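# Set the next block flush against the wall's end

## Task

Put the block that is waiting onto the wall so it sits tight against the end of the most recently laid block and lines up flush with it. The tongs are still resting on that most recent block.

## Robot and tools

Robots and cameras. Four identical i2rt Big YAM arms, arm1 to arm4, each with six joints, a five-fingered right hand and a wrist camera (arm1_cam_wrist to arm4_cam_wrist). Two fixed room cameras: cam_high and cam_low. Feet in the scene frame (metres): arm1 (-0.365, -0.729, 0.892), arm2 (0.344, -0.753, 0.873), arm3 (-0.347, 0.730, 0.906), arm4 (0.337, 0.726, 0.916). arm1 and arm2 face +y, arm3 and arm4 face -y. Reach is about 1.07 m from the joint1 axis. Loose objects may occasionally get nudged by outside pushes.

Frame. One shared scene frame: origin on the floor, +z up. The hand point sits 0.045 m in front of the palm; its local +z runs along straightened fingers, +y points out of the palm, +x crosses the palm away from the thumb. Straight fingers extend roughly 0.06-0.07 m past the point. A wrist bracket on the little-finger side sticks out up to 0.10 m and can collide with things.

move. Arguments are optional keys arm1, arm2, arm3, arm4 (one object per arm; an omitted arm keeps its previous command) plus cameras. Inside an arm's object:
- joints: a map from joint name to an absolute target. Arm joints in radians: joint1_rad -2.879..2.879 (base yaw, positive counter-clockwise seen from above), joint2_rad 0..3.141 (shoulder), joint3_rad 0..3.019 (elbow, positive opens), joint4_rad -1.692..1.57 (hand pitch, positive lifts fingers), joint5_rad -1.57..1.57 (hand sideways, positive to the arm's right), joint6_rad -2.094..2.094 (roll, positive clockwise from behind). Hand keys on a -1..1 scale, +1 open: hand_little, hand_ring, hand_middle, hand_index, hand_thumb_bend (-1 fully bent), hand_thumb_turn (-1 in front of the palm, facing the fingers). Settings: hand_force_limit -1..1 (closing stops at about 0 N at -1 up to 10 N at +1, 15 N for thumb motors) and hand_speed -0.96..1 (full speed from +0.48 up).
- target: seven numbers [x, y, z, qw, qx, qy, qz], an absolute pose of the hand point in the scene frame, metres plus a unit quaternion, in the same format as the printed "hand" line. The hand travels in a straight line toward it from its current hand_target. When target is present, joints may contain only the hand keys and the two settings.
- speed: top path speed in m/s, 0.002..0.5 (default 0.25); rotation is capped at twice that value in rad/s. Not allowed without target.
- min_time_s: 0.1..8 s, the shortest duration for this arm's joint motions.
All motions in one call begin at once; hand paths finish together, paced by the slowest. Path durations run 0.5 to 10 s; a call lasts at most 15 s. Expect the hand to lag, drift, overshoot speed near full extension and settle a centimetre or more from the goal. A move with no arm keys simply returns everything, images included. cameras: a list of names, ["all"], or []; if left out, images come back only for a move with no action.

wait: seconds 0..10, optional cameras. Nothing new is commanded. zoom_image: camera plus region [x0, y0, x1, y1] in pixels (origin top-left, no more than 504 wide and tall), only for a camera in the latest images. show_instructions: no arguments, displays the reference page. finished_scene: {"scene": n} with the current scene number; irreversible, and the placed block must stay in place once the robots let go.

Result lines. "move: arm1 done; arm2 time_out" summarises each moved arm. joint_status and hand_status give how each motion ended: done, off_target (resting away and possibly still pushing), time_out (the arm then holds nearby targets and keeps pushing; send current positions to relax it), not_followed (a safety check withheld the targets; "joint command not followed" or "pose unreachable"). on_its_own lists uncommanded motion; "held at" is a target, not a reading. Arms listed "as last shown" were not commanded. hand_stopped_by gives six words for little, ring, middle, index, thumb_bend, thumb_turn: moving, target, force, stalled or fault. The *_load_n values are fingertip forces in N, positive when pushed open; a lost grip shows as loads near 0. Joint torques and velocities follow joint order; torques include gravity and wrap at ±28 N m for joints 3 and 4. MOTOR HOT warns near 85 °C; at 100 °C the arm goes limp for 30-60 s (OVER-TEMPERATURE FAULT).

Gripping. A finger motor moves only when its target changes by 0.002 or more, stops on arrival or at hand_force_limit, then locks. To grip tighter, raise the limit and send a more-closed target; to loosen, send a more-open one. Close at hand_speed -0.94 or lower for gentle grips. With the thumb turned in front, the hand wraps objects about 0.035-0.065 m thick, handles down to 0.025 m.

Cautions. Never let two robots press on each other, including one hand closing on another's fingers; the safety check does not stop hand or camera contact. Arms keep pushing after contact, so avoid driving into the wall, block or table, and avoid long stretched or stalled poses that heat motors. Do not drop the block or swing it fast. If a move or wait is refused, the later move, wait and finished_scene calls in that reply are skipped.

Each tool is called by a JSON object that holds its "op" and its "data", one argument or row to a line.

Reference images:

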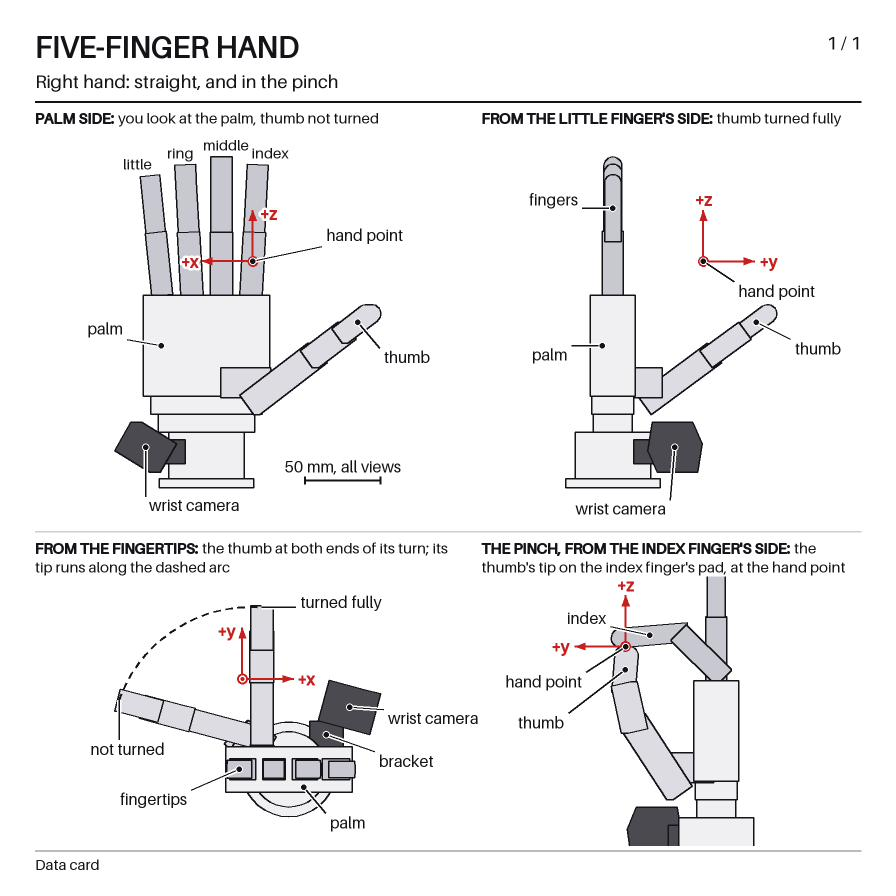

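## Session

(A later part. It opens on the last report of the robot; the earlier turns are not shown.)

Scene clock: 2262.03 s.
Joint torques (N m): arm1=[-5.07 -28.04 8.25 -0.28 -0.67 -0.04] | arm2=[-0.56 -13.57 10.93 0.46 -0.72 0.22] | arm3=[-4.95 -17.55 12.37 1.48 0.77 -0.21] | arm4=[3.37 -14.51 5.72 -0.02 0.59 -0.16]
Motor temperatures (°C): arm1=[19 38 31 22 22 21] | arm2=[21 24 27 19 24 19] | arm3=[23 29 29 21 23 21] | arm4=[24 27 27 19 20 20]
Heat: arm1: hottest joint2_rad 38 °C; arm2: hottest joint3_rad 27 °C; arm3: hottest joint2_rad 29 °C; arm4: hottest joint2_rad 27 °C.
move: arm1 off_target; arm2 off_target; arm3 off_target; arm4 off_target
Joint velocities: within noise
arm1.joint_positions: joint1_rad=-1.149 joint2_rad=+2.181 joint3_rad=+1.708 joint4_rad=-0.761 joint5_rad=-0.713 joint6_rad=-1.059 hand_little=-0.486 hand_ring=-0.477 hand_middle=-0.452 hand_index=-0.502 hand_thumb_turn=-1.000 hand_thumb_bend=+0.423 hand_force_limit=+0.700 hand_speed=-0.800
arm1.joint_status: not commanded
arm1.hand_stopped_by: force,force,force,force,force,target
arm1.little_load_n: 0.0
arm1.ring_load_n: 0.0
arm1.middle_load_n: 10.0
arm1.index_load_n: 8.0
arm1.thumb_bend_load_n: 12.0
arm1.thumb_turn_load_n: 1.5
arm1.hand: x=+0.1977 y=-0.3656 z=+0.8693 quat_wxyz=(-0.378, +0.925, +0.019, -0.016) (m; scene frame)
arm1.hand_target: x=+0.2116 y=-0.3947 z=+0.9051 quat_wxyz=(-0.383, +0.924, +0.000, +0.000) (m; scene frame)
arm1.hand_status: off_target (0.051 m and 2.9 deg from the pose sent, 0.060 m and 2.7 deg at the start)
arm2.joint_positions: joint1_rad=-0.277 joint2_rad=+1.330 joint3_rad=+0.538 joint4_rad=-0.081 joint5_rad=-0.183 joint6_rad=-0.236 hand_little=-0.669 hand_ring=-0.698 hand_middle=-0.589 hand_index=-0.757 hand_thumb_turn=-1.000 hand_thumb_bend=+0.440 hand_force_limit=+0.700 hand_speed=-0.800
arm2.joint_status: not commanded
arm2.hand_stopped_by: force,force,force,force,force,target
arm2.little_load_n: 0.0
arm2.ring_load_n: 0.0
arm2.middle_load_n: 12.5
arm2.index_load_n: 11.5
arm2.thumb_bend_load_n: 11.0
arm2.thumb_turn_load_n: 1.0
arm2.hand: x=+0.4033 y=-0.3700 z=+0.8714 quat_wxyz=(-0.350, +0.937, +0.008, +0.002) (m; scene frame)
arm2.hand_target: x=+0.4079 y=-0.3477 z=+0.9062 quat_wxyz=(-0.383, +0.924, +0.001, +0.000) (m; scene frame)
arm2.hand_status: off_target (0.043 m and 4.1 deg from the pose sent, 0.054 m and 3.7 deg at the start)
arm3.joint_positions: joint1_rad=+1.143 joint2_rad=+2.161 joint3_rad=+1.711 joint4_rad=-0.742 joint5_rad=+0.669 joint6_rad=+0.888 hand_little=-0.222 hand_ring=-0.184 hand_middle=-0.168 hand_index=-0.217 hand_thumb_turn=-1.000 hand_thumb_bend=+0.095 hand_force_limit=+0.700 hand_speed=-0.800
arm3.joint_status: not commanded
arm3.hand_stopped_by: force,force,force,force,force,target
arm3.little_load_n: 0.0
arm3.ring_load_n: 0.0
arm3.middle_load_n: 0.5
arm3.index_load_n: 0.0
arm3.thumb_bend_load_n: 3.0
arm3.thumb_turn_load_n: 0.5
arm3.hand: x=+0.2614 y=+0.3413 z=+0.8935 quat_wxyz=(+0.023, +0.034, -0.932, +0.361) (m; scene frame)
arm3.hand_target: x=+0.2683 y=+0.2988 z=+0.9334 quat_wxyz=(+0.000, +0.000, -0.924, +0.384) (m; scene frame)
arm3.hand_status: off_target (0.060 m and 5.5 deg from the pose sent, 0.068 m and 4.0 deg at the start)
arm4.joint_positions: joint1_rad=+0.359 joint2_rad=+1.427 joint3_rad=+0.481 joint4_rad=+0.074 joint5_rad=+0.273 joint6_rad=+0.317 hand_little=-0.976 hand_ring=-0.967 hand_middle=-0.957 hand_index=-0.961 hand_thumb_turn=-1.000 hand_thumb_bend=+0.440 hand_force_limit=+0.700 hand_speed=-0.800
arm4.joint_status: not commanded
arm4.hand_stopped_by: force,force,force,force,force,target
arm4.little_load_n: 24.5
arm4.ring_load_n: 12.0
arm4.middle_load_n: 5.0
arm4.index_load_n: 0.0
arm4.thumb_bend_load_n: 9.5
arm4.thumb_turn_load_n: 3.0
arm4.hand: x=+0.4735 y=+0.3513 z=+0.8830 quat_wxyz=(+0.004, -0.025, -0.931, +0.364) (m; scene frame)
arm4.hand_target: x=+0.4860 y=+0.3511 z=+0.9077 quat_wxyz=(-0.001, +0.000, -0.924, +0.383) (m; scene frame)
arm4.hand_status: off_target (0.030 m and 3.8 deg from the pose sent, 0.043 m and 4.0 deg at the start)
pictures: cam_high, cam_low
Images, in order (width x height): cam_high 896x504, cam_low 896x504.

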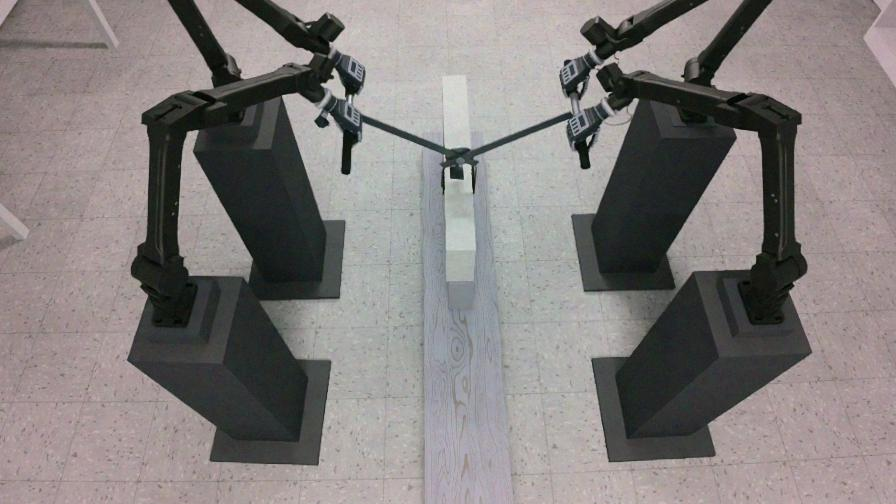

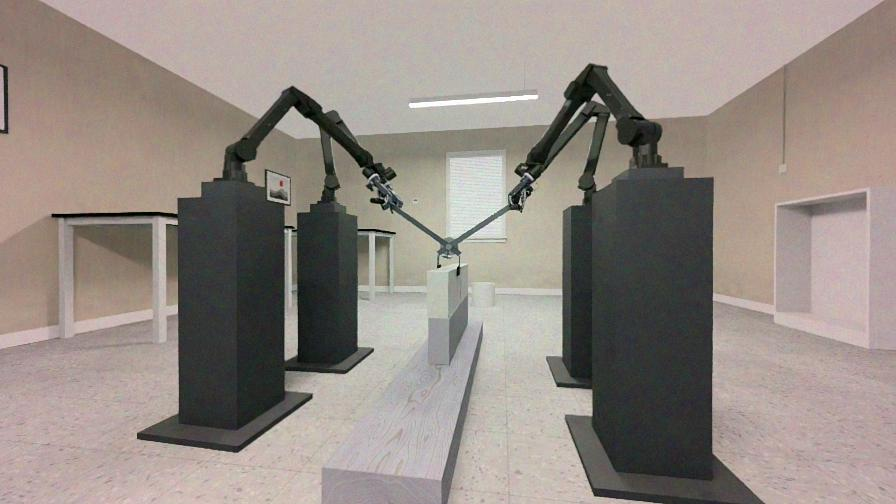

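{"op": "move", "data": {
  "arm1": {"target":[0.205,-0.415,0.860,0.3827,-0.9239,0,0],"speed":0.03},
  "arm2": {"target":[0.405,-0.415,0.860,0.3827,-0.9239,0,0],"speed":0.03},
  "arm3": {"target":[0.267,0.385,0.885,0,0,0.9239,-0.3827],"speed":0.03},
  "arm4": {"target":[0.480,0.390,0.865,0,0,0.9239,-0.3827],"speed":0.03},
  "cameras": ["cam_high", "cam_low"]
}}

{"op": "zoom_image", "data": {
  "camera": "cam_low",
  "region": [400, 230, 500, 370]
}}

{"op": "zoom_image", "data": {
  "camera": "cam_high",
  "region": [436, 146, 482, 192]
}}

Scene clock: 2284.60 s.
Joint torques (N m): arm1=[-3.66 -25 7.08 0.91 -0.63 -0.06] | arm2=[-2.37 -11.69 3.77 0.73 -0.64 0.25] | arm3=[1.73 -17.79 6.46 0.81 0.44 -0.07] | arm4=[4.07 -8.88 2.24 0.75 0.59 -0.4]
Motor temperatures (°C): arm1=[19 37 30 22 22 21] | arm2=[21 24 28 19 24 19] | arm3=[23 30 30 21 23 21] | arm4=[24 27 27 19 20 20]
Heat: arm1: hottest joint2_rad 37 °C; arm2: hottest joint3_rad 28 °C; arm3: hottest joint2_rad 30 °C; arm4: hottest joint2_rad 27 °C.
move: arm1 off_target; arm2 off_target; arm3 off_target; arm4 off_target
Joint velocities: within noise
arm1.joint_positions: joint1_rad=-1.189 joint2_rad=+2.179 joint3_rad=+1.632 joint4_rad=-0.701 joint5_rad=-0.723 joint6_rad=-1.088 hand_little=-0.486 hand_ring=-0.477 hand_middle=-0.452 hand_index=-0.502 hand_thumb_turn=-1.000 hand_thumb_bend=+0.423 hand_force_limit=+0.700 hand_speed=-0.800
arm1.joint_status: not commanded
arm1.hand_stopped_by: force,force,force,force,force,target
arm1.little_load_n: 0.0
arm1.ring_load_n: 0.0
arm1.middle_load_n: 9.5
arm1.index_load_n: 4.5
arm1.thumb_bend_load_n: 12.5
arm1.thumb_turn_load_n: 1.0
arm1.hand: x=+0.1962 y=-0.3946 z=+0.8453 quat_wxyz=(-0.380, +0.925, +0.012, -0.011) (m; scene frame)
arm1.hand_target: x=+0.2048 y=-0.4146 z=+0.8595 quat_wxyz=(-0.383, +0.924, +0.000, +0.000) (m; scene frame)
arm1.hand_status: off_target (0.027 m and 1.9 deg from the pose sent, 0.051 m and 2.9 deg at the start)
arm2.joint_positions: joint1_rad=-0.313 joint2_rad=+1.276 joint3_rad=+0.402 joint4_rad=+0.067 joint5_rad=-0.227 joint6_rad=-0.283 hand_little=-0.669 hand_ring=-0.698 hand_middle=-0.589 hand_index=-0.758 hand_thumb_turn=-1.000 hand_thumb_bend=+0.440 hand_force_limit=+0.700 hand_speed=-0.800
arm2.joint_status: not commanded
arm2.hand_stopped_by: force,force,force,force,force,target
arm2.little_load_n: 0.0
arm2.ring_load_n: 0.0
arm2.middle_load_n: 13.0
arm2.index_load_n: 12.0
arm2.thumb_bend_load_n: 11.5
arm2.thumb_turn_load_n: 1.0
arm2.hand: x=+0.4024 y=-0.3993 z=+0.8574 quat_wxyz=(-0.384, +0.923, +0.024, +0.007) (m; scene frame)
arm2.hand_target: x=+0.4045 y=-0.4137 z=+0.8587 quat_wxyz=(-0.383, +0.924, +0.000, +0.000) (m; scene frame)
arm2.hand_status: off_target (0.016 m and 2.9 deg from the pose sent, 0.046 m and 4.1 deg at the start)
arm3.joint_positions: joint1_rad=+1.182 joint2_rad=+2.145 joint3_rad=+1.604 joint4_rad=-0.657 joint5_rad=+0.723 joint6_rad=+1.011 hand_little=-0.222 hand_ring=-0.184 hand_middle=-0.168 hand_index=-0.217 hand_thumb_turn=-1.000 hand_thumb_bend=+0.094 hand_force_limit=+0.700 hand_speed=-0.800
arm3.joint_status: not commanded
arm3.hand_stopped_by: force,force,force,force,force,target
arm3.little_load_n: 3.5
arm3.ring_load_n: 0.5
arm3.middle_load_n: 0.0
arm3.index_load_n: 0.0
arm3.thumb_bend_load_n: 1.0
arm3.thumb_turn_load_n: 0.0
arm3.hand: x=+0.2576 y=+0.3637 z=+0.8728 quat_wxyz=(+0.010, -0.009, -0.924, +0.382) (m; scene frame)
arm3.hand_target: x=+0.2668 y=+0.3846 z=+0.8845 quat_wxyz=(+0.000, +0.000, -0.924, +0.383) (m; scene frame)
arm3.hand_status: off_target (0.026 m and 1.6 deg from the pose sent, 0.045 m and 5.5 deg at the start)
arm4.joint_positions: joint1_rad=+0.379 joint2_rad=+1.431 joint3_rad=+0.389 joint4_rad=+0.239 joint5_rad=+0.292 joint6_rad=+0.364 hand_little=-0.976 hand_ring=-0.967 hand_middle=-0.957 hand_index=-0.961 hand_thumb_turn=-1.000 hand_thumb_bend=+0.440 hand_force_limit=+0.700 hand_speed=-0.800
arm4.joint_status: not commanded
arm4.hand_stopped_by: force,force,force,force,force,target
arm4.little_load_n: 24.5
arm4.ring_load_n: 9.5
arm4.middle_load_n: 5.5
arm4.index_load_n: 0.0
arm4.thumb_bend_load_n: 9.5
arm4.thumb_turn_load_n: 3.0
arm4.hand: x=+0.4752 y=+0.3637 z=+0.8743 quat_wxyz=(-0.013, -0.046, -0.917, +0.395) (m; scene frame)
arm4.hand_target: x=+0.4787 y=+0.3888 z=+0.8644 quat_wxyz=(-0.001, +0.000, -0.924, +0.383) (m; scene frame)
arm4.hand_status: off_target (0.028 m and 5.8 deg from the pose sent, 0.043 m and 3.8 deg at the start)
pictures: cam_high, cam_low
Images, in order (width x height): cam_high 896x504, cam_low 896x504.

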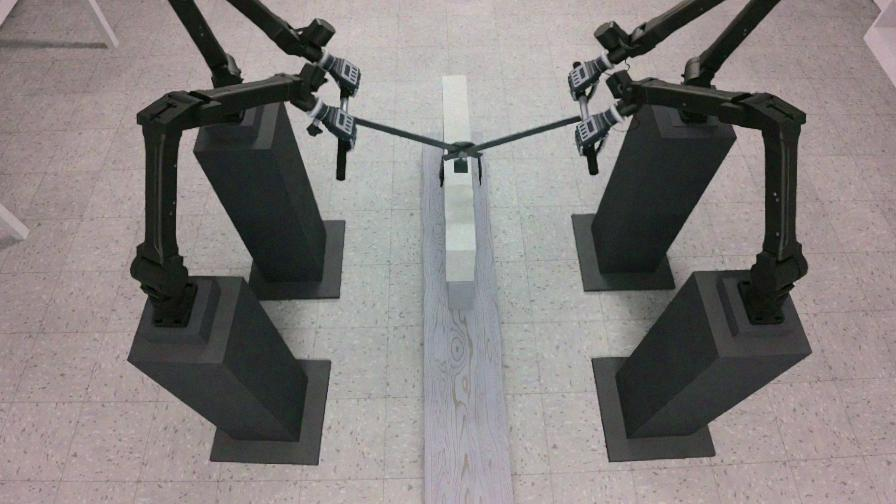

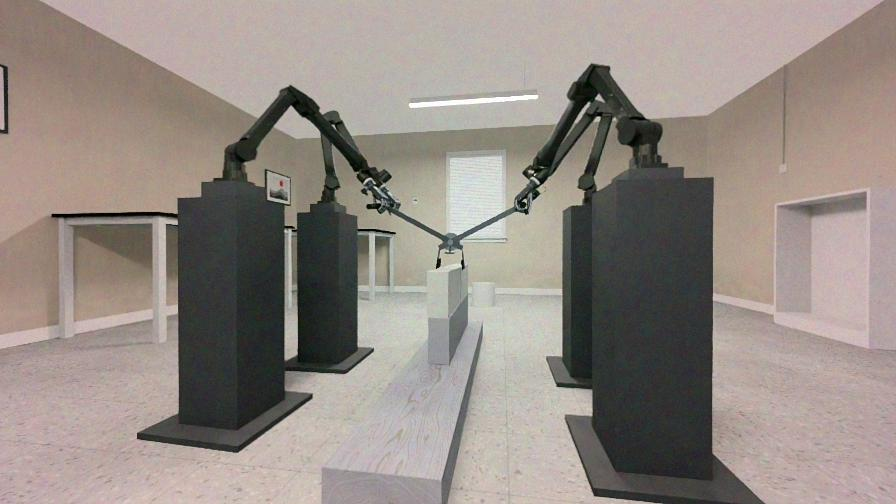

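Scaled by 3.600.

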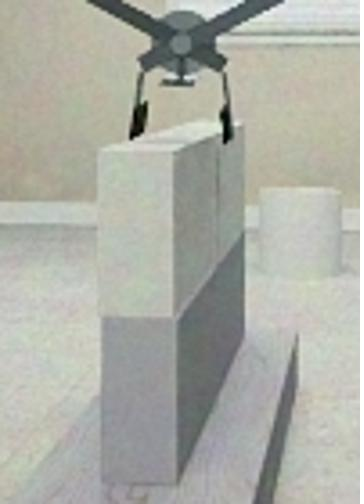

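Scaled by 10.957.

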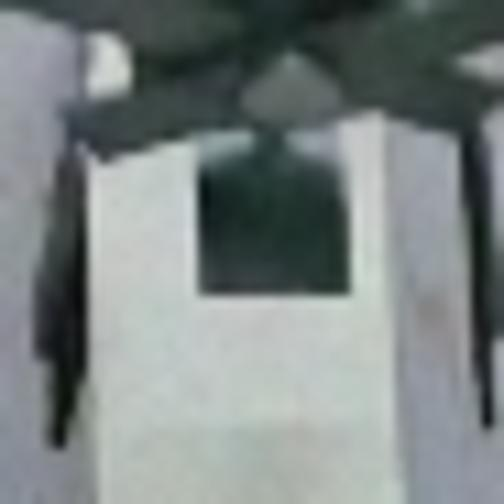

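{"op": "move", "data": {
  "arm1": {"target":[0.205,-0.412,0.920,0.3827,-0.9239,0,0],"speed":0.05},
  "arm2": {"target":[0.405,-0.412,0.920,0.3827,-0.9239,0,0],"speed":0.05},
  "arm3": {"target":[0.267,0.392,0.945,0,0,0.9239,-0.3827],"speed":0.05},
  "arm4": {"target":[0.480,0.397,0.925,0,0,0.9239,-0.3827],"speed":0.05},
  "cameras": ["cam_high", "cam_low"]
}}

{"op": "zoom_image", "data": {
  "camera": "cam_low",
  "region": [400, 230, 500, 370]
}}

{"op": "zoom_image", "data": {
  "camera": "cam_high",
  "region": [430, 125, 490, 185]
}}

{"op": "zoom_image", "data": {
  "camera": "cam_high",
  "region": [430, 195, 490, 255]
}}

Scene clock: 2294.57 s.
Joint torques (N m): arm1=[-3.19 -24.23 11.66 -0.21 -0.62 -0.02] | arm2=[-2.2 -10.99 8.88 -0.96 -0.33 0.3] | arm3=[1.44 -17.61 9.55 -0.09 0.51 -0.07] | arm4=[4.84 -10.75 6.11 -0.73 0.46 -0.34]
Motor temperatures (°C): arm1=[19 38 30 21 22 21] | arm2=[21 23 27 19 24 19] | arm3=[23 31 29 21 23 21] | arm4=[24 26 27 19 20 20]
Heat: arm1: hottest joint2_rad 38 °C; arm2: hottest joint3_rad 27 °C; arm3: hottest joint2_rad 31 °C; arm4: hottest joint3_rad 27 °C.
move: arm1 off_target; arm2 off_target; arm3 off_target; arm4 off_target
Joint velocities: within noise
arm1.joint_positions: joint1_rad=-1.197 joint2_rad=+2.101 joint3_rad=+1.632 joint4_rad=-0.789 joint5_rad=-0.722 joint6_rad=-1.089 hand_little=-0.486 hand_ring=-0.477 hand_middle=-0.452 hand_index=-0.502 hand_thumb_turn=-1.000 hand_thumb_bend=+0.423 hand_force_limit=+0.700 hand_speed=-0.800
arm1.joint_status: not commanded
arm1.hand_stopped_by: force,force,force,force,force,target
arm1.little_load_n: 0.0
arm1.ring_load_n: 0.0
arm1.middle_load_n: 9.5
arm1.index_load_n: 3.5
arm1.thumb_bend_load_n: 12.5
arm1.thumb_turn_load_n: 1.0
arm1.hand: x=+0.1895 y=-0.4026 z=+0.8915 quat_wxyz=(-0.378, +0.926, +0.007, -0.014) (m; scene frame)
arm1.hand_target: x=+0.2044 y=-0.4121 z=+0.9197 quat_wxyz=(-0.383, +0.924, +0.000, +0.001) (m; scene frame)
arm1.hand_status: off_target (0.034 m and 1.8 deg from the pose sent, 0.077 m and 1.9 deg at the start)
arm2.joint_positions: joint1_rad=-0.313 joint2_rad=+1.102 joint3_rad=+0.450 joint4_rad=-0.153 joint5_rad=-0.233 joint6_rad=-0.287 hand_little=-0.669 hand_ring=-0.698 hand_middle=-0.589 hand_index=-0.758 hand_thumb_turn=-1.000 hand_thumb_bend=+0.440 hand_force_limit=+0.700 hand_speed=-0.800
arm2.joint_status: not commanded
arm2.hand_stopped_by: force,force,force,force,force,target
arm2.little_load_n: 0.0
arm2.ring_load_n: 0.0
arm2.middle_load_n: 13.0
arm2.index_load_n: 13.5
arm2.thumb_bend_load_n: 11.5
arm2.thumb_turn_load_n: 1.0
arm2.hand: x=+0.3997 y=-0.4054 z=+0.9054 quat_wxyz=(-0.385, +0.922, +0.027, +0.005) (m; scene frame)
arm2.hand_target: x=+0.4047 y=-0.4109 z=+0.9188 quat_wxyz=(-0.384, +0.923, +0.000, +0.000) (m; scene frame)
arm2.hand_status: off_target (0.017 m and 3.2 deg from the pose sent, 0.064 m and 2.9 deg at the start)
arm3.joint_positions: joint1_rad=+1.198 joint2_rad=+2.070 joint3_rad=+1.607 joint4_rad=-0.763 joint5_rad=+0.726 joint6_rad=+1.027 hand_little=-0.222 hand_ring=-0.184 hand_middle=-0.168 hand_index=-0.217 hand_thumb_turn=-1.000 hand_thumb_bend=+0.094 hand_force_limit=+0.700 hand_speed=-0.800
arm3.joint_status: not commanded
arm3.hand_stopped_by: force,force,force,force,force,target
arm3.little_load_n: 4.0
arm3.ring_load_n: 0.0
arm3.middle_load_n: 0.0
arm3.index_load_n: 0.0
arm3.thumb_bend_load_n: 1.5
arm3.thumb_turn_load_n: 1.0
arm3.hand: x=+0.2506 y=+0.3776 z=+0.9162 quat_wxyz=(+0.016, -0.005, -0.926, +0.378) (m; scene frame)
arm3.hand_target: x=+0.2665 y=+0.3921 z=+0.9446 quat_wxyz=(-0.001, +0.000, -0.924, +0.383) (m; scene frame)
arm3.hand_status: off_target (0.036 m and 2.0 deg from the pose sent, 0.078 m and 1.6 deg at the start)
arm4.joint_positions: joint1_rad=+0.386 joint2_rad=+1.221 joint3_rad=+0.400 joint4_rad=-0.005 joint5_rad=+0.306 joint6_rad=+0.366 hand_little=-0.976 hand_ring=-0.967 hand_middle=-0.957 hand_index=-0.961 hand_thumb_turn=-1.000 hand_thumb_bend=+0.440 hand_force_limit=+0.700 hand_speed=-0.800
arm4.joint_status: not commanded
arm4.hand_stopped_by: force,force,force,force,force,target
arm4.little_load_n: 22.5
arm4.ring_load_n: 7.0
arm4.middle_load_n: 5.5
arm4.index_load_n: 0.0
arm4.thumb_bend_load_n: 9.5
arm4.thumb_turn_load_n: 3.0
arm4.hand: x=+0.4684 y=+0.3805 z=+0.9158 quat_wxyz=(-0.004, -0.045, -0.921, +0.388) (m; scene frame)
arm4.hand_target: x=+0.4793 y=+0.3955 z=+0.9232 quat_wxyz=(-0.001, +0.000, -0.923, +0.384) (m; scene frame)
arm4.hand_status: off_target (0.022 m and 5.2 deg from the pose sent, 0.061 m and 5.8 deg at the start)
pictures: cam_high, cam_low
Images, in order (width x height): cam_high 896x504, cam_low 896x504.

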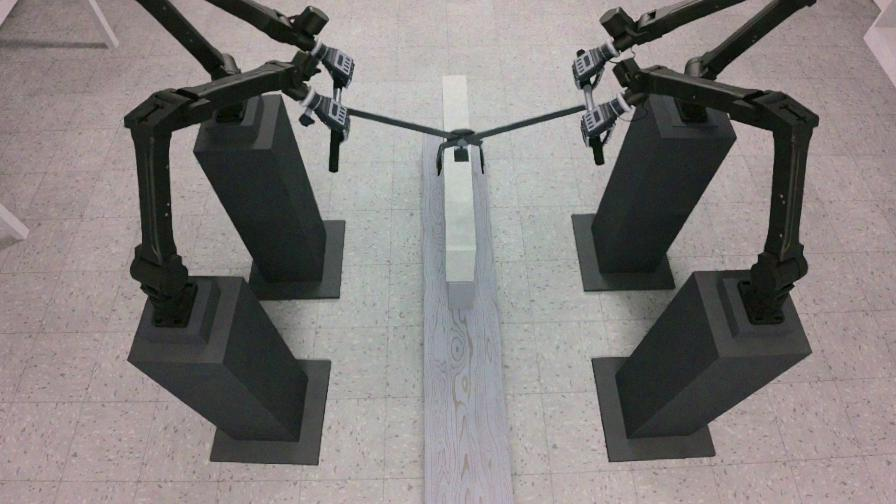

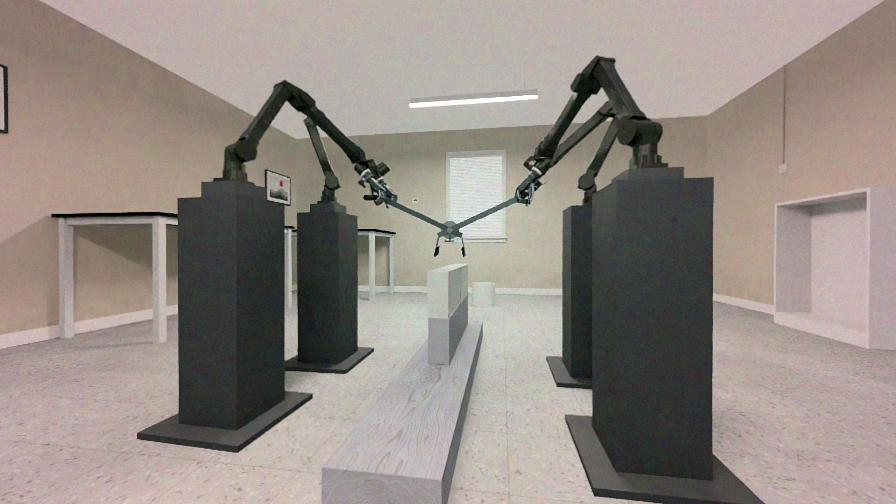

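Scaled by 3.600.

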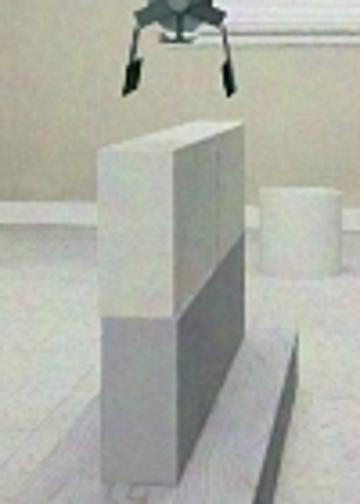

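Scaled by 8.400.

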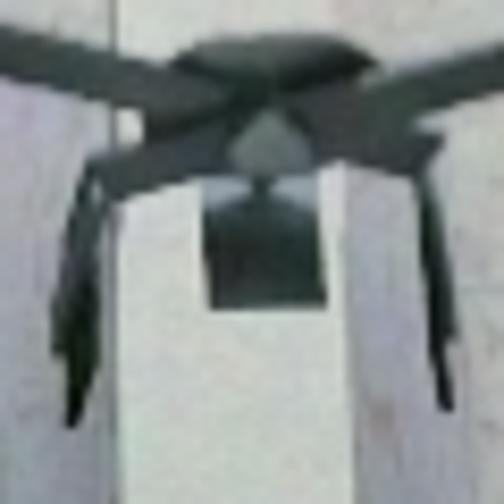

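Scaled by 8.400.

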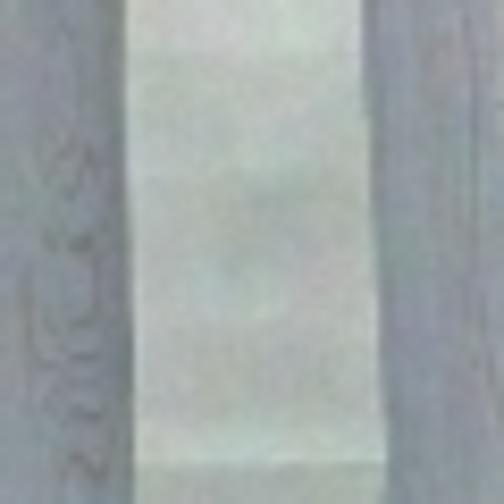

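{"op": "zoom_image", "data": {
  "camera": "cam_low",
  "region": [440, 258, 472, 290]
}}

{"op": "zoom_image", "data": {
  "camera": "cam_low",
  "region": [444, 290, 472, 322]
}}

{"op": "zoom_image", "data": {
  "camera": "cam_high",
  "region": [440, 140, 480, 180]
}}

Scaled by 15.750.

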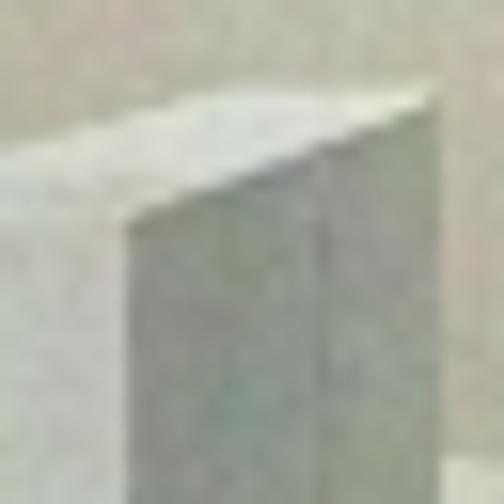

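Scaled by 15.750.

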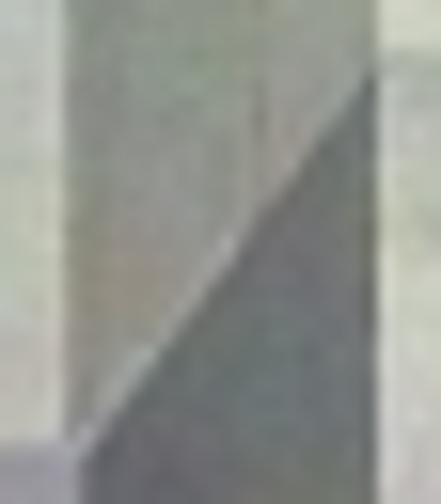

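Scaled by 12.600.

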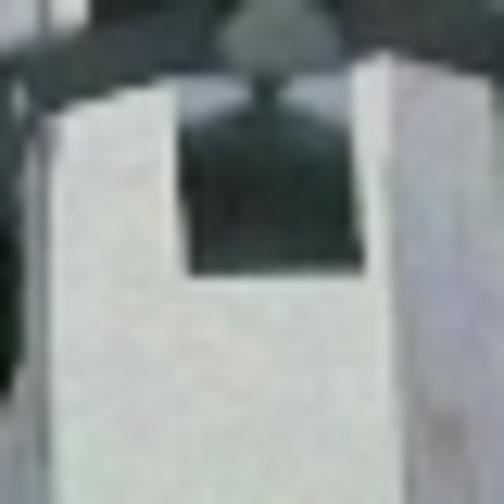

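{"op": "move", "data": {
  "arm1": {"target":[0.335,-0.405,0.930,0.3827,-0.9239,0,0],"speed":0.08},
  "arm2": {"target":[0.535,-0.405,0.925,0.3827,-0.9239,0,0],"speed":0.08},
  "arm3": {"target":[0.397,0.400,0.955,0,0,0.9239,-0.3827],"speed":0.08},
  "arm4": {"target":[0.610,0.405,0.930,0,0,0.9239,-0.3827],"speed":0.08},
  "cameras": ["cam_high", "cam_low"]
}}

{"op": "zoom_image", "data": {
  "camera": "cam_high",
  "region": [425, 70, 495, 170]
}}

Scene clock: 2331.83 s.
Joint torques (N m): arm1=[-3.6 -27.69 15.64 0.51 -0.84 0.15] | arm2=[-3.72 -12.51 9.69 -0.87 -0.6 0.17] | arm3=[1.2 -19.66 12.55 0.43 0.68 -0.11] | arm4=[5.13 -9.76 7.84 -0.85 0.46 -0.19]
Motor temperatures (°C): arm1=[19 38 31 21 21 21] | arm2=[21 23 28 19 23 19] | arm3=[23 33 31 21 23 21] | arm4=[24 26 28 19 20 20]
Heat: arm1: hottest joint2_rad 38 °C; arm2: hottest joint3_rad 28 °C; arm3: hottest joint2_rad 33 °C; arm4: hottest joint3_rad 28 °C.
move: arm1 off_target; arm2 off_target; arm3 off_target; arm4 off_target
Joint velocities: within noise
arm1.joint_positions: joint1_rad=-1.245 joint2_rad=+2.470 joint3_rad=+2.326 joint4_rad=-1.192 joint5_rad=-0.731 joint6_rad=-1.166 hand_little=-0.486 hand_ring=-0.477 hand_middle=-0.452 hand_index=-0.502 hand_thumb_turn=-1.000 hand_thumb_bend=+0.423 hand_force_limit=+0.700 hand_speed=-0.800
arm1.joint_status: not commanded
arm1.hand_stopped_by: force,force,force,force,force,target
arm1.little_load_n: 0.0
arm1.ring_load_n: 0.0
arm1.middle_load_n: 10.0
arm1.index_load_n: 5.5
arm1.thumb_bend_load_n: 12.5
arm1.thumb_turn_load_n: 1.0
arm1.hand: x=+0.3089 y=-0.3954 z=+0.8971 quat_wxyz=(-0.371, +0.928, +0.007, -0.026) (m; scene frame)
arm1.hand_target: x=+0.3327 y=-0.4058 z=+0.9303 quat_wxyz=(-0.383, +0.924, +0.000, +0.002) (m; scene frame)
arm1.hand_status: off_target (0.043 m and 3.4 deg from the pose sent, 0.151 m and 1.8 deg at the start)
arm2.joint_positions: joint1_rad=-0.658 joint2_rad=+1.309 joint3_rad=+0.636 joint4_rad=-0.239 joint5_rad=-0.469 joint6_rad=-0.567 hand_little=-0.669 hand_ring=-0.698 hand_middle=-0.589 hand_index=-0.758 hand_thumb_turn=-1.000 hand_thumb_bend=+0.440 hand_force_limit=+0.700 hand_speed=-0.800
arm2.joint_status: not commanded
arm2.hand_stopped_by: force,force,force,force,force,target
arm2.little_load_n: 0.0
arm2.ring_load_n: 0.0
arm2.middle_load_n: 13.0
arm2.index_load_n: 11.0
arm2.thumb_bend_load_n: 11.0
arm2.thumb_turn_load_n: 1.0
arm2.hand: x=+0.5196 y=-0.3970 z=+0.9078 quat_wxyz=(-0.382, +0.924, +0.029, +0.000) (m; scene frame)
arm2.hand_target: x=+0.5345 y=-0.4043 z=+0.9240 quat_wxyz=(-0.384, +0.924, +0.000, +0.001) (m; scene frame)
arm2.hand_status: off_target (0.024 m and 3.3 deg from the pose sent, 0.137 m and 3.2 deg at the start)
arm3.joint_positions: joint1_rad=+1.277 joint2_rad=+2.410 joint3_rad=+2.239 joint4_rad=-1.151 joint5_rad=+0.746 joint6_rad=+1.127 hand_little=-0.221 hand_ring=-0.184 hand_middle=-0.168 hand_index=-0.217 hand_thumb_turn=-1.000 hand_thumb_bend=+0.094 hand_force_limit=+0.700 hand_speed=-0.800
arm3.joint_status: not commanded
arm3.hand_stopped_by: force,force,force,force,force,target
arm3.little_load_n: 3.5
arm3.ring_load_n: 0.0
arm3.middle_load_n: 0.0
arm3.index_load_n: 0.0
arm3.thumb_bend_load_n: 0.5
arm3.thumb_turn_load_n: 0.0
arm3.hand: x=+0.3722 y=+0.3883 z=+0.9221 quat_wxyz=(+0.027, +0.002, -0.928, +0.372) (m; scene frame)
arm3.hand_target: x=+0.3951 y=+0.4007 z=+0.9554 quat_wxyz=(-0.001, +0.000, -0.924, +0.383) (m; scene frame)
arm3.hand_status: off_target (0.043 m and 3.4 deg from the pose sent, 0.153 m and 2.0 deg at the start)
arm4.joint_positions: joint1_rad=+0.751 joint2_rad=+1.388 joint3_rad=+0.581 joint4_rad=-0.158 joint5_rad=+0.541 joint6_rad=+0.675 hand_little=-0.976 hand_ring=-0.967 hand_middle=-0.957 hand_index=-0.961 hand_thumb_turn=-1.000 hand_thumb_bend=+0.440 hand_force_limit=+0.700 hand_speed=-0.800
arm4.joint_status: not commanded
arm4.hand_stopped_by: force,force,force,force,force,target
arm4.little_load_n: 21.5
arm4.ring_load_n: 6.0
arm4.middle_load_n: 5.5
arm4.index_load_n: 0.0
arm4.thumb_bend_load_n: 10.0
arm4.thumb_turn_load_n: 3.0
arm4.hand: x=+0.5885 y=+0.3903 z=+0.9186 quat_wxyz=(+0.001, -0.043, -0.922, +0.386) (m; scene frame)
arm4.hand_target: x=+0.6092 y=+0.4047 z=+0.9294 quat_wxyz=(-0.001, +0.000, -0.923, +0.384) (m; scene frame)
arm4.hand_status: off_target (0.028 m and 5.0 deg from the pose sent, 0.144 m and 5.2 deg at the start)
pictures: cam_high, cam_low
Images, in order (width x height): cam_high 896x504, cam_low 896x504.

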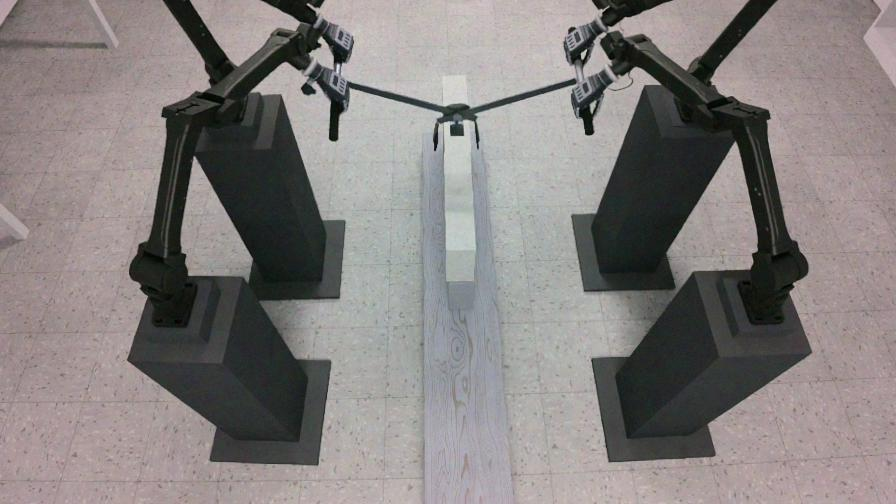

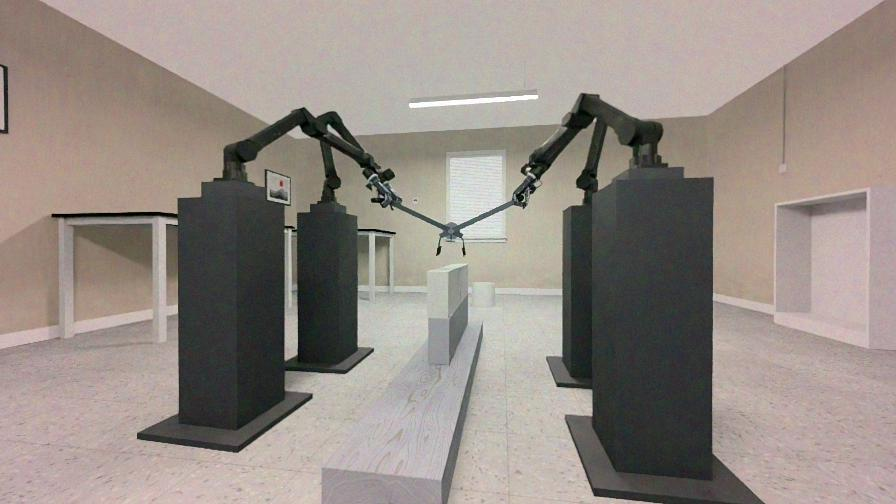

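Scaled by 5.040.

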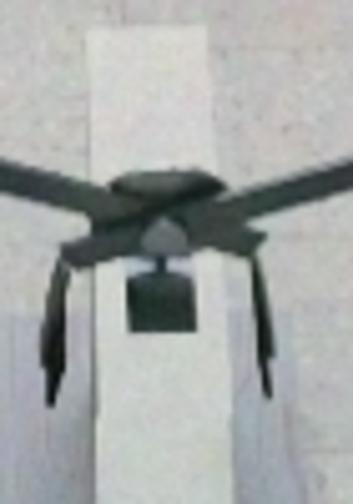

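{"op": "zoom_image", "data": {
  "camera": "cam_high",
  "region": [436, 136, 482, 182]
}}

{"op": "zoom_image", "data": {
  "camera": "cam_high",
  "region": [430, 235, 485, 290]
}}

Scaled by 10.957.

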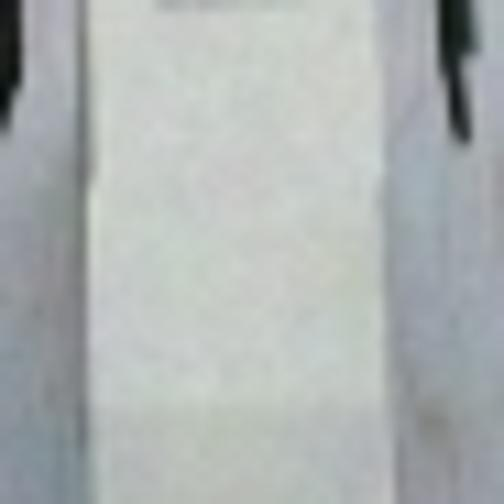

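Scaled by 9.164.

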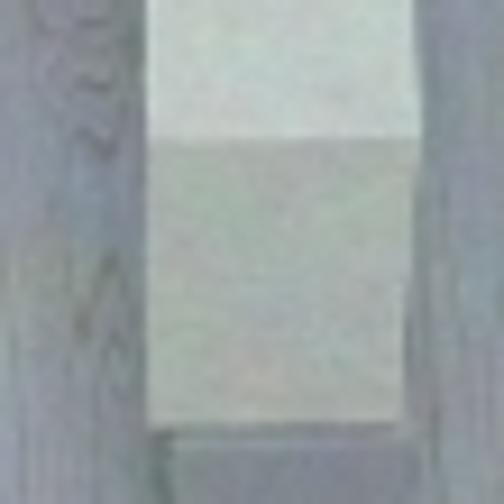

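{"op": "move", "data": {
  "arm1": {"target":[0.435,-0.405,0.920,0.3827,-0.9239,0,0],"speed":0.08},
  "arm2": {"target":[0.635,-0.405,0.910,0.3827,-0.9239,0,0],"speed":0.08},
  "arm3": {"target":[0.497,0.400,0.945,0,0,0.9239,-0.3827],"speed":0.08},
  "arm4": {"target":[0.710,0.405,0.915,0,0,0.9239,-0.3827],"speed":0.08}
}}

{"op": "move", "data": {
  "arm1": {"target":[0.435,-0.415,0.835,0.3827,-0.9239,0,0],"speed":0.06},
  "arm2": {"target":[0.635,-0.415,0.825,0.3827,-0.9239,0,0],"speed":0.06},
  "arm3": {"target":[0.497,0.410,0.860,0,0,0.9239,-0.3827],"speed":0.06},
  "arm4": {"target":[0.710,0.415,0.830,0,0,0.9239,-0.3827],"speed":0.06},
  "cameras": ["cam_high", "cam_low"]
}}

{"op": "zoom_image", "data": {
  "camera": "cam_high",
  "region": [425, 50, 495, 150]
}}

{"op": "zoom_image", "data": {
  "camera": "cam_low",
  "region": [400, 200, 500, 320]
}}

Scene clock: 2366.73 s.
Joint torques (N m): arm1=[-3.31 -31.21 16.53 2.25 -0.7 0.4] | arm2=[-4.66 -15.56 10.07 -0.7 -0.68 0.25] | arm3=[1.08 -21.77 13.38 1.95 0.51 -0.29] | arm4=[5.6 -14.1 8.08 -1.01 0.73 -0.32]
Motor temperatures (°C): arm1=[19 38 33 21 22 21] | arm2=[21 23 28 19 23 19] | arm3=[23 31 32 21 23 21] | arm4=[24 26 30 19 20 20]
Heat: arm1: hottest joint2_rad 38 °C; arm2: hottest joint3_rad 28 °C; arm3: hottest joint3_rad 32 °C; arm4: hottest joint3_rad 30 °C.
move: arm1 off_target; arm2 off_target; arm3 off_target; arm4 off_target
Joint velocities: within noise
arm1.joint_positions: joint1_rad=-1.279 joint2_rad=+2.780 joint3_rad=+2.849 joint4_rad=-1.224 joint5_rad=-0.725 joint6_rad=-1.096 hand_little=-0.486 hand_ring=-0.477 hand_middle=-0.452 hand_index=-0.502 hand_thumb_turn=-1.000 hand_thumb_bend=+0.423 hand_force_limit=+0.700 hand_speed=-0.800
arm1.joint_status: not commanded
arm1.hand_stopped_by: force,force,force,force,force,target
arm1.little_load_n: 0.0
arm1.ring_load_n: 0.0
arm1.middle_load_n: 10.0
arm1.index_load_n: 2.5
arm1.thumb_bend_load_n: 12.5
arm1.thumb_turn_load_n: 1.5
arm1.hand: x=+0.4004 y=-0.3926 z=+0.8722 quat_wxyz=(-0.394, +0.918, -0.009, +0.048) (m; scene frame)
arm1.hand_target: x=+0.4293 y=-0.4072 z=+0.9207 quat_wxyz=(-0.411, +0.906, -0.018, +0.096) (m; scene frame)
arm1.hand_status: off_target (0.060 m and 5.8 deg from the pose sent, 0.128 m and 3.4 deg at the start; a joint's target at an end of its range on 35 of 64 steps)
arm2.joint_positions: joint1_rad=-0.834 joint2_rad=+1.534 joint3_rad=+0.814 joint4_rad=-0.301 joint5_rad=-0.576 joint6_rad=-0.754 hand_little=-0.669 hand_ring=-0.698 hand_middle=-0.589 hand_index=-0.758 hand_thumb_turn=-1.000 hand_thumb_bend=+0.440 hand_force_limit=+0.700 hand_speed=-0.800
arm2.joint_status: not commanded
arm2.hand_stopped_by: force,force,force,force,force,target
arm2.little_load_n: 0.0
arm2.ring_load_n: 0.0
arm2.middle_load_n: 13.0
arm2.index_load_n: 11.0
arm2.thumb_bend_load_n: 11.5
arm2.thumb_turn_load_n: 1.0
arm2.hand: x=+0.6102 y=-0.3947 z=+0.8854 quat_wxyz=(-0.376, +0.926, +0.036, -0.007) (m; scene frame)
arm2.hand_target: x=+0.6340 y=-0.4047 z=+0.9088 quat_wxyz=(-0.383, +0.924, +0.000, +0.001) (m; scene frame)
arm2.hand_status: off_target (0.036 m and 4.3 deg from the pose sent, 0.116 m and 3.4 deg at the start)
arm3.joint_positions: joint1_rad=+1.312 joint2_rad=+2.772 joint3_rad=+2.860 joint4_rad=-1.267 joint5_rad=+0.746 joint6_rad=+1.079 hand_little=-0.222 hand_ring=-0.184 hand_middle=-0.168 hand_index=-0.217 hand_thumb_turn=-1.000 hand_thumb_bend=+0.094 hand_force_limit=+0.700 hand_speed=-0.800
arm3.joint_status: not commanded
arm3.hand_stopped_by: force,force,force,force,force,target
arm3.little_load_n: 2.0
arm3.ring_load_n: 0.0
arm3.middle_load_n: 0.0
arm3.index_load_n: 0.0
arm3.thumb_bend_load_n: 0.5
arm3.thumb_turn_load_n: 0.0
arm3.hand: x=+0.4670 y=+0.3875 z=+0.9030 quat_wxyz=(-0.033, +0.012, -0.919, +0.394) (m; scene frame)
arm3.hand_target: x=+0.4920 y=+0.4016 z=+0.9454 quat_wxyz=(-0.077, +0.011, -0.910, +0.407) (m; scene frame)
arm3.hand_status: off_target (0.053 m and 4.2 deg from the pose sent, 0.127 m and 3.4 deg at the start; a joint's target at an end of its range on 31 of 64 steps)
arm4.joint_positions: joint1_rad=+0.909 joint2_rad=+1.626 joint3_rad=+0.789 joint4_rad=-0.237 joint5_rad=+0.623 joint6_rad=+0.855 hand_little=-0.976 hand_ring=-0.967 hand_middle=-0.957 hand_index=-0.961 hand_thumb_turn=-1.000 hand_thumb_bend=+0.440 hand_force_limit=+0.700 hand_speed=-0.800
arm4.joint_status: not commanded
arm4.hand_stopped_by: force,force,force,force,force,target
arm4.little_load_n: 22.0
arm4.ring_load_n: 4.5
arm4.middle_load_n: 5.5
arm4.index_load_n: 0.0
arm4.thumb_bend_load_n: 10.0
arm4.thumb_turn_load_n: 3.0
arm4.hand: x=+0.6814 y=+0.3846 z=+0.8950 quat_wxyz=(+0.005, -0.049, -0.924, +0.379) (m; scene frame)
arm4.hand_target: x=+0.7089 y=+0.4048 z=+0.9142 quat_wxyz=(-0.002, +0.000, -0.923, +0.384) (m; scene frame)
arm4.hand_status: off_target (0.040 m and 5.6 deg from the pose sent, 0.123 m and 5.0 deg at the start)
pictures: none

Scene clock: 2369.10 s.
Joint torques (N m): arm1=[-4.72 -30.45 15.5 1.17 -0.56 0.02] | arm2=[-5.54 -17.26 4.14 0.7 -0.45 0.1] | arm3=[1.96 -21.66 12.49 0.87 0.46 -0.1] | arm4=[6.71 -15.68 3.38 0.55 0.46 -0.26]
Motor temperatures (°C): arm1=[19 39 34 21 21 21] | arm2=[21 23 28 19 23 19] | arm3=[23 31 32 21 23 21] | arm4=[24 26 29 19 20 20]
Heat: arm1: hottest joint2_rad 39 °C; arm2: hottest joint3_rad 28 °C; arm3: hottest joint3_rad 32 °C; arm4: hottest joint3_rad 29 °C.
move: arm1 off_target; arm2 off_target; arm3 off_target; arm4 off_target
Joint velocities: within noise
arm1.joint_positions: joint1_rad=-1.280 joint2_rad=+2.876 joint3_rad=+2.860 joint4_rad=-1.149 joint5_rad=-0.732 joint6_rad=-1.099 hand_little=-0.486 hand_ring=-0.477 hand_middle=-0.452 hand_index=-0.502 hand_thumb_turn=-1.000 hand_thumb_bend=+0.423 hand_force_limit=+0.700 hand_speed=-0.800
arm1.joint_status: not commanded
arm1.hand_stopped_by: force,force,force,force,force,target
arm1.little_load_n: 0.0
arm1.ring_load_n: 0.0
arm1.middle_load_n: 9.5
arm1.index_load_n: 5.0
arm1.thumb_bend_load_n: 12.5
arm1.thumb_turn_load_n: 1.5
arm1.hand: x=+0.4032 y=-0.3908 z=+0.8029 quat_wxyz=(-0.396, +0.917, -0.009, +0.043) (m; scene frame)
arm1.hand_target: x=+0.4312 y=-0.4165 z=+0.8354 quat_wxyz=(-0.404, +0.911, -0.016, +0.080) (m; scene frame)
arm1.hand_status: off_target (0.051 m and 5.3 deg from the pose sent, 0.056 m and 5.8 deg at the start; a joint's target at an end of its range on 61 of 71 steps)
arm2.joint_positions: joint1_rad=-0.840 joint2_rad=+1.716 joint3_rad=+0.780 joint4_rad=-0.088 joint5_rad=-0.592 joint6_rad=-0.757 hand_little=-0.669 hand_ring=-0.698 hand_middle=-0.589 hand_index=-0.758 hand_thumb_turn=-1.000 hand_thumb_bend=+0.440 hand_force_limit=+0.700 hand_speed=-0.800
arm2.joint_status: not commanded
arm2.hand_stopped_by: force,force,force,force,force,target
arm2.little_load_n: 0.0
arm2.ring_load_n: 0.0
arm2.middle_load_n: 13.0
arm2.index_load_n: 9.5
arm2.thumb_bend_load_n: 11.5
arm2.thumb_turn_load_n: 1.0
arm2.hand: x=+0.6144 y=-0.3910 z=+0.8143 quat_wxyz=(-0.380, +0.924, +0.036, -0.013) (m; scene frame)
arm2.hand_target: x=+0.6338 y=-0.4137 z=+0.8236 quat_wxyz=(-0.383, +0.924, +0.000, +0.000) (m; scene frame)
arm2.hand_status: off_target (0.033 m and 4.4 deg from the pose sent, 0.068 m and 4.3 deg at the start)
arm3.joint_positions: joint1_rad=+1.312 joint2_rad=+2.873 joint3_rad=+2.872 joint4_rad=-1.193 joint5_rad=+0.752 joint6_rad=+1.096 hand_little=-0.222 hand_ring=-0.184 hand_middle=-0.168 hand_index=-0.217 hand_thumb_turn=-1.000 hand_thumb_bend=+0.094 hand_force_limit=+0.700 hand_speed=-0.800
arm3.joint_status: not commanded
arm3.hand_stopped_by: force,force,force,force,force,target
arm3.little_load_n: 5.0
arm3.ring_load_n: 0.0
arm3.middle_load_n: 0.0
arm3.index_load_n: 0.0
arm3.thumb_bend_load_n: 1.0
arm3.thumb_turn_load_n: 0.5
arm3.hand: x=+0.4714 y=+0.3866 z=+0.8303 quat_wxyz=(-0.028, +0.008, -0.919, +0.394) (m; scene frame)
arm3.hand_target: x=+0.4939 y=+0.4109 z=+0.8601 quat_wxyz=(-0.059, +0.010, -0.915, +0.399) (m; scene frame)
arm3.hand_status: off_target (0.046 m and 3.6 deg from the pose sent, 0.057 m and 4.3 deg at the start; a joint's target at an end of its range on 61 of 71 steps)
arm4.joint_positions: joint1_rad=+0.915 joint2_rad=+1.829 joint3_rad=+0.777 joint4_rad=-0.035 joint5_rad=+0.639 joint6_rad=+0.871 hand_little=-0.976 hand_ring=-0.968 hand_middle=-0.957 hand_index=-0.961 hand_thumb_turn=-1.000 hand_thumb_bend=+0.440 hand_force_limit=+0.700 hand_speed=-0.800
arm4.joint_status: not commanded
arm4.hand_stopped_by: force,force,force,force,force,target
arm4.little_load_n: 22.0
arm4.ring_load_n: 4.0
arm4.middle_load_n: 5.5
arm4.index_load_n: 0.0
arm4.thumb_bend_load_n: 10.0
arm4.thumb_turn_load_n: 3.0
arm4.hand: x=+0.6858 y=+0.3809 z=+0.8216 quat_wxyz=(+0.010, -0.053, -0.923, +0.381) (m; scene frame)
arm4.hand_target: x=+0.7081 y=+0.4137 z=+0.8285 quat_wxyz=(+0.000, +0.000, -0.924, +0.383) (m; scene frame)
arm4.hand_status: off_target (0.043 m and 6.2 deg from the pose sent, 0.077 m and 5.6 deg at the start)
pictures: cam_high, cam_low
Images, in order (width x height): cam_high 896x504, cam_low 896x504.

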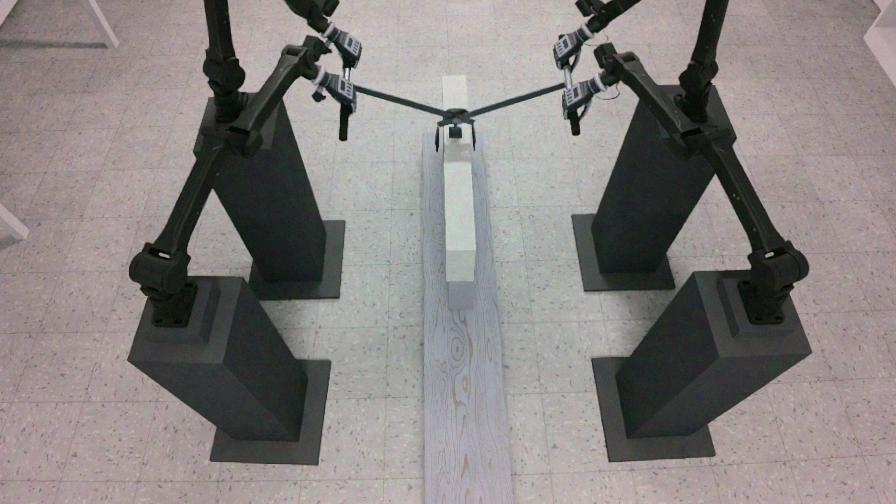

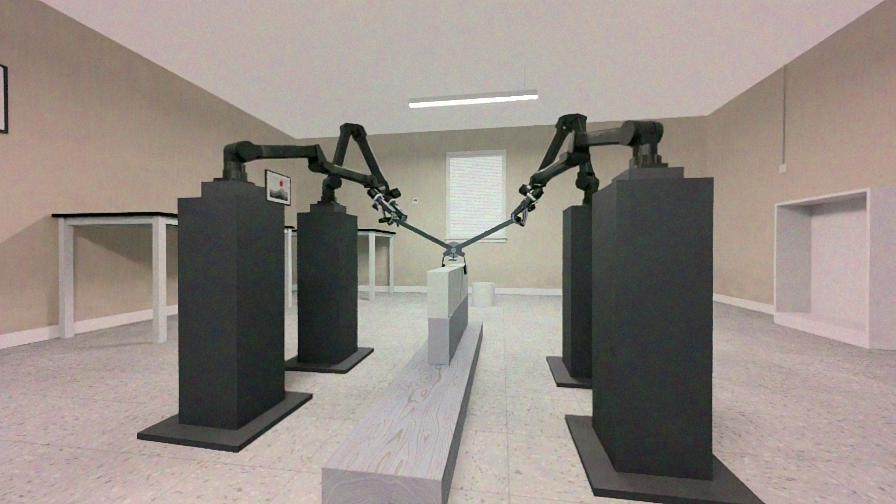

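Scaled by 5.040.

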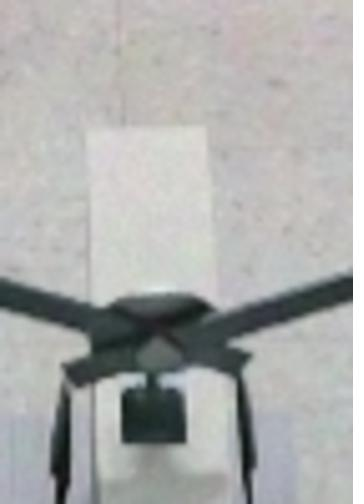

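Scaled by 4.200.

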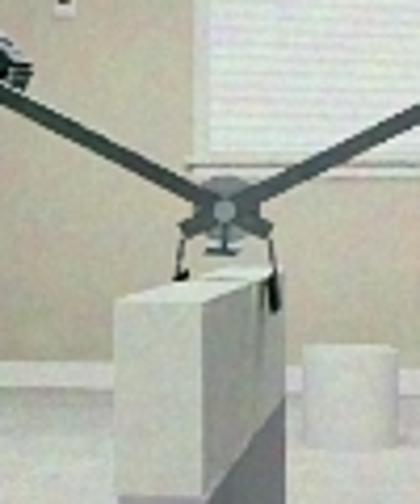

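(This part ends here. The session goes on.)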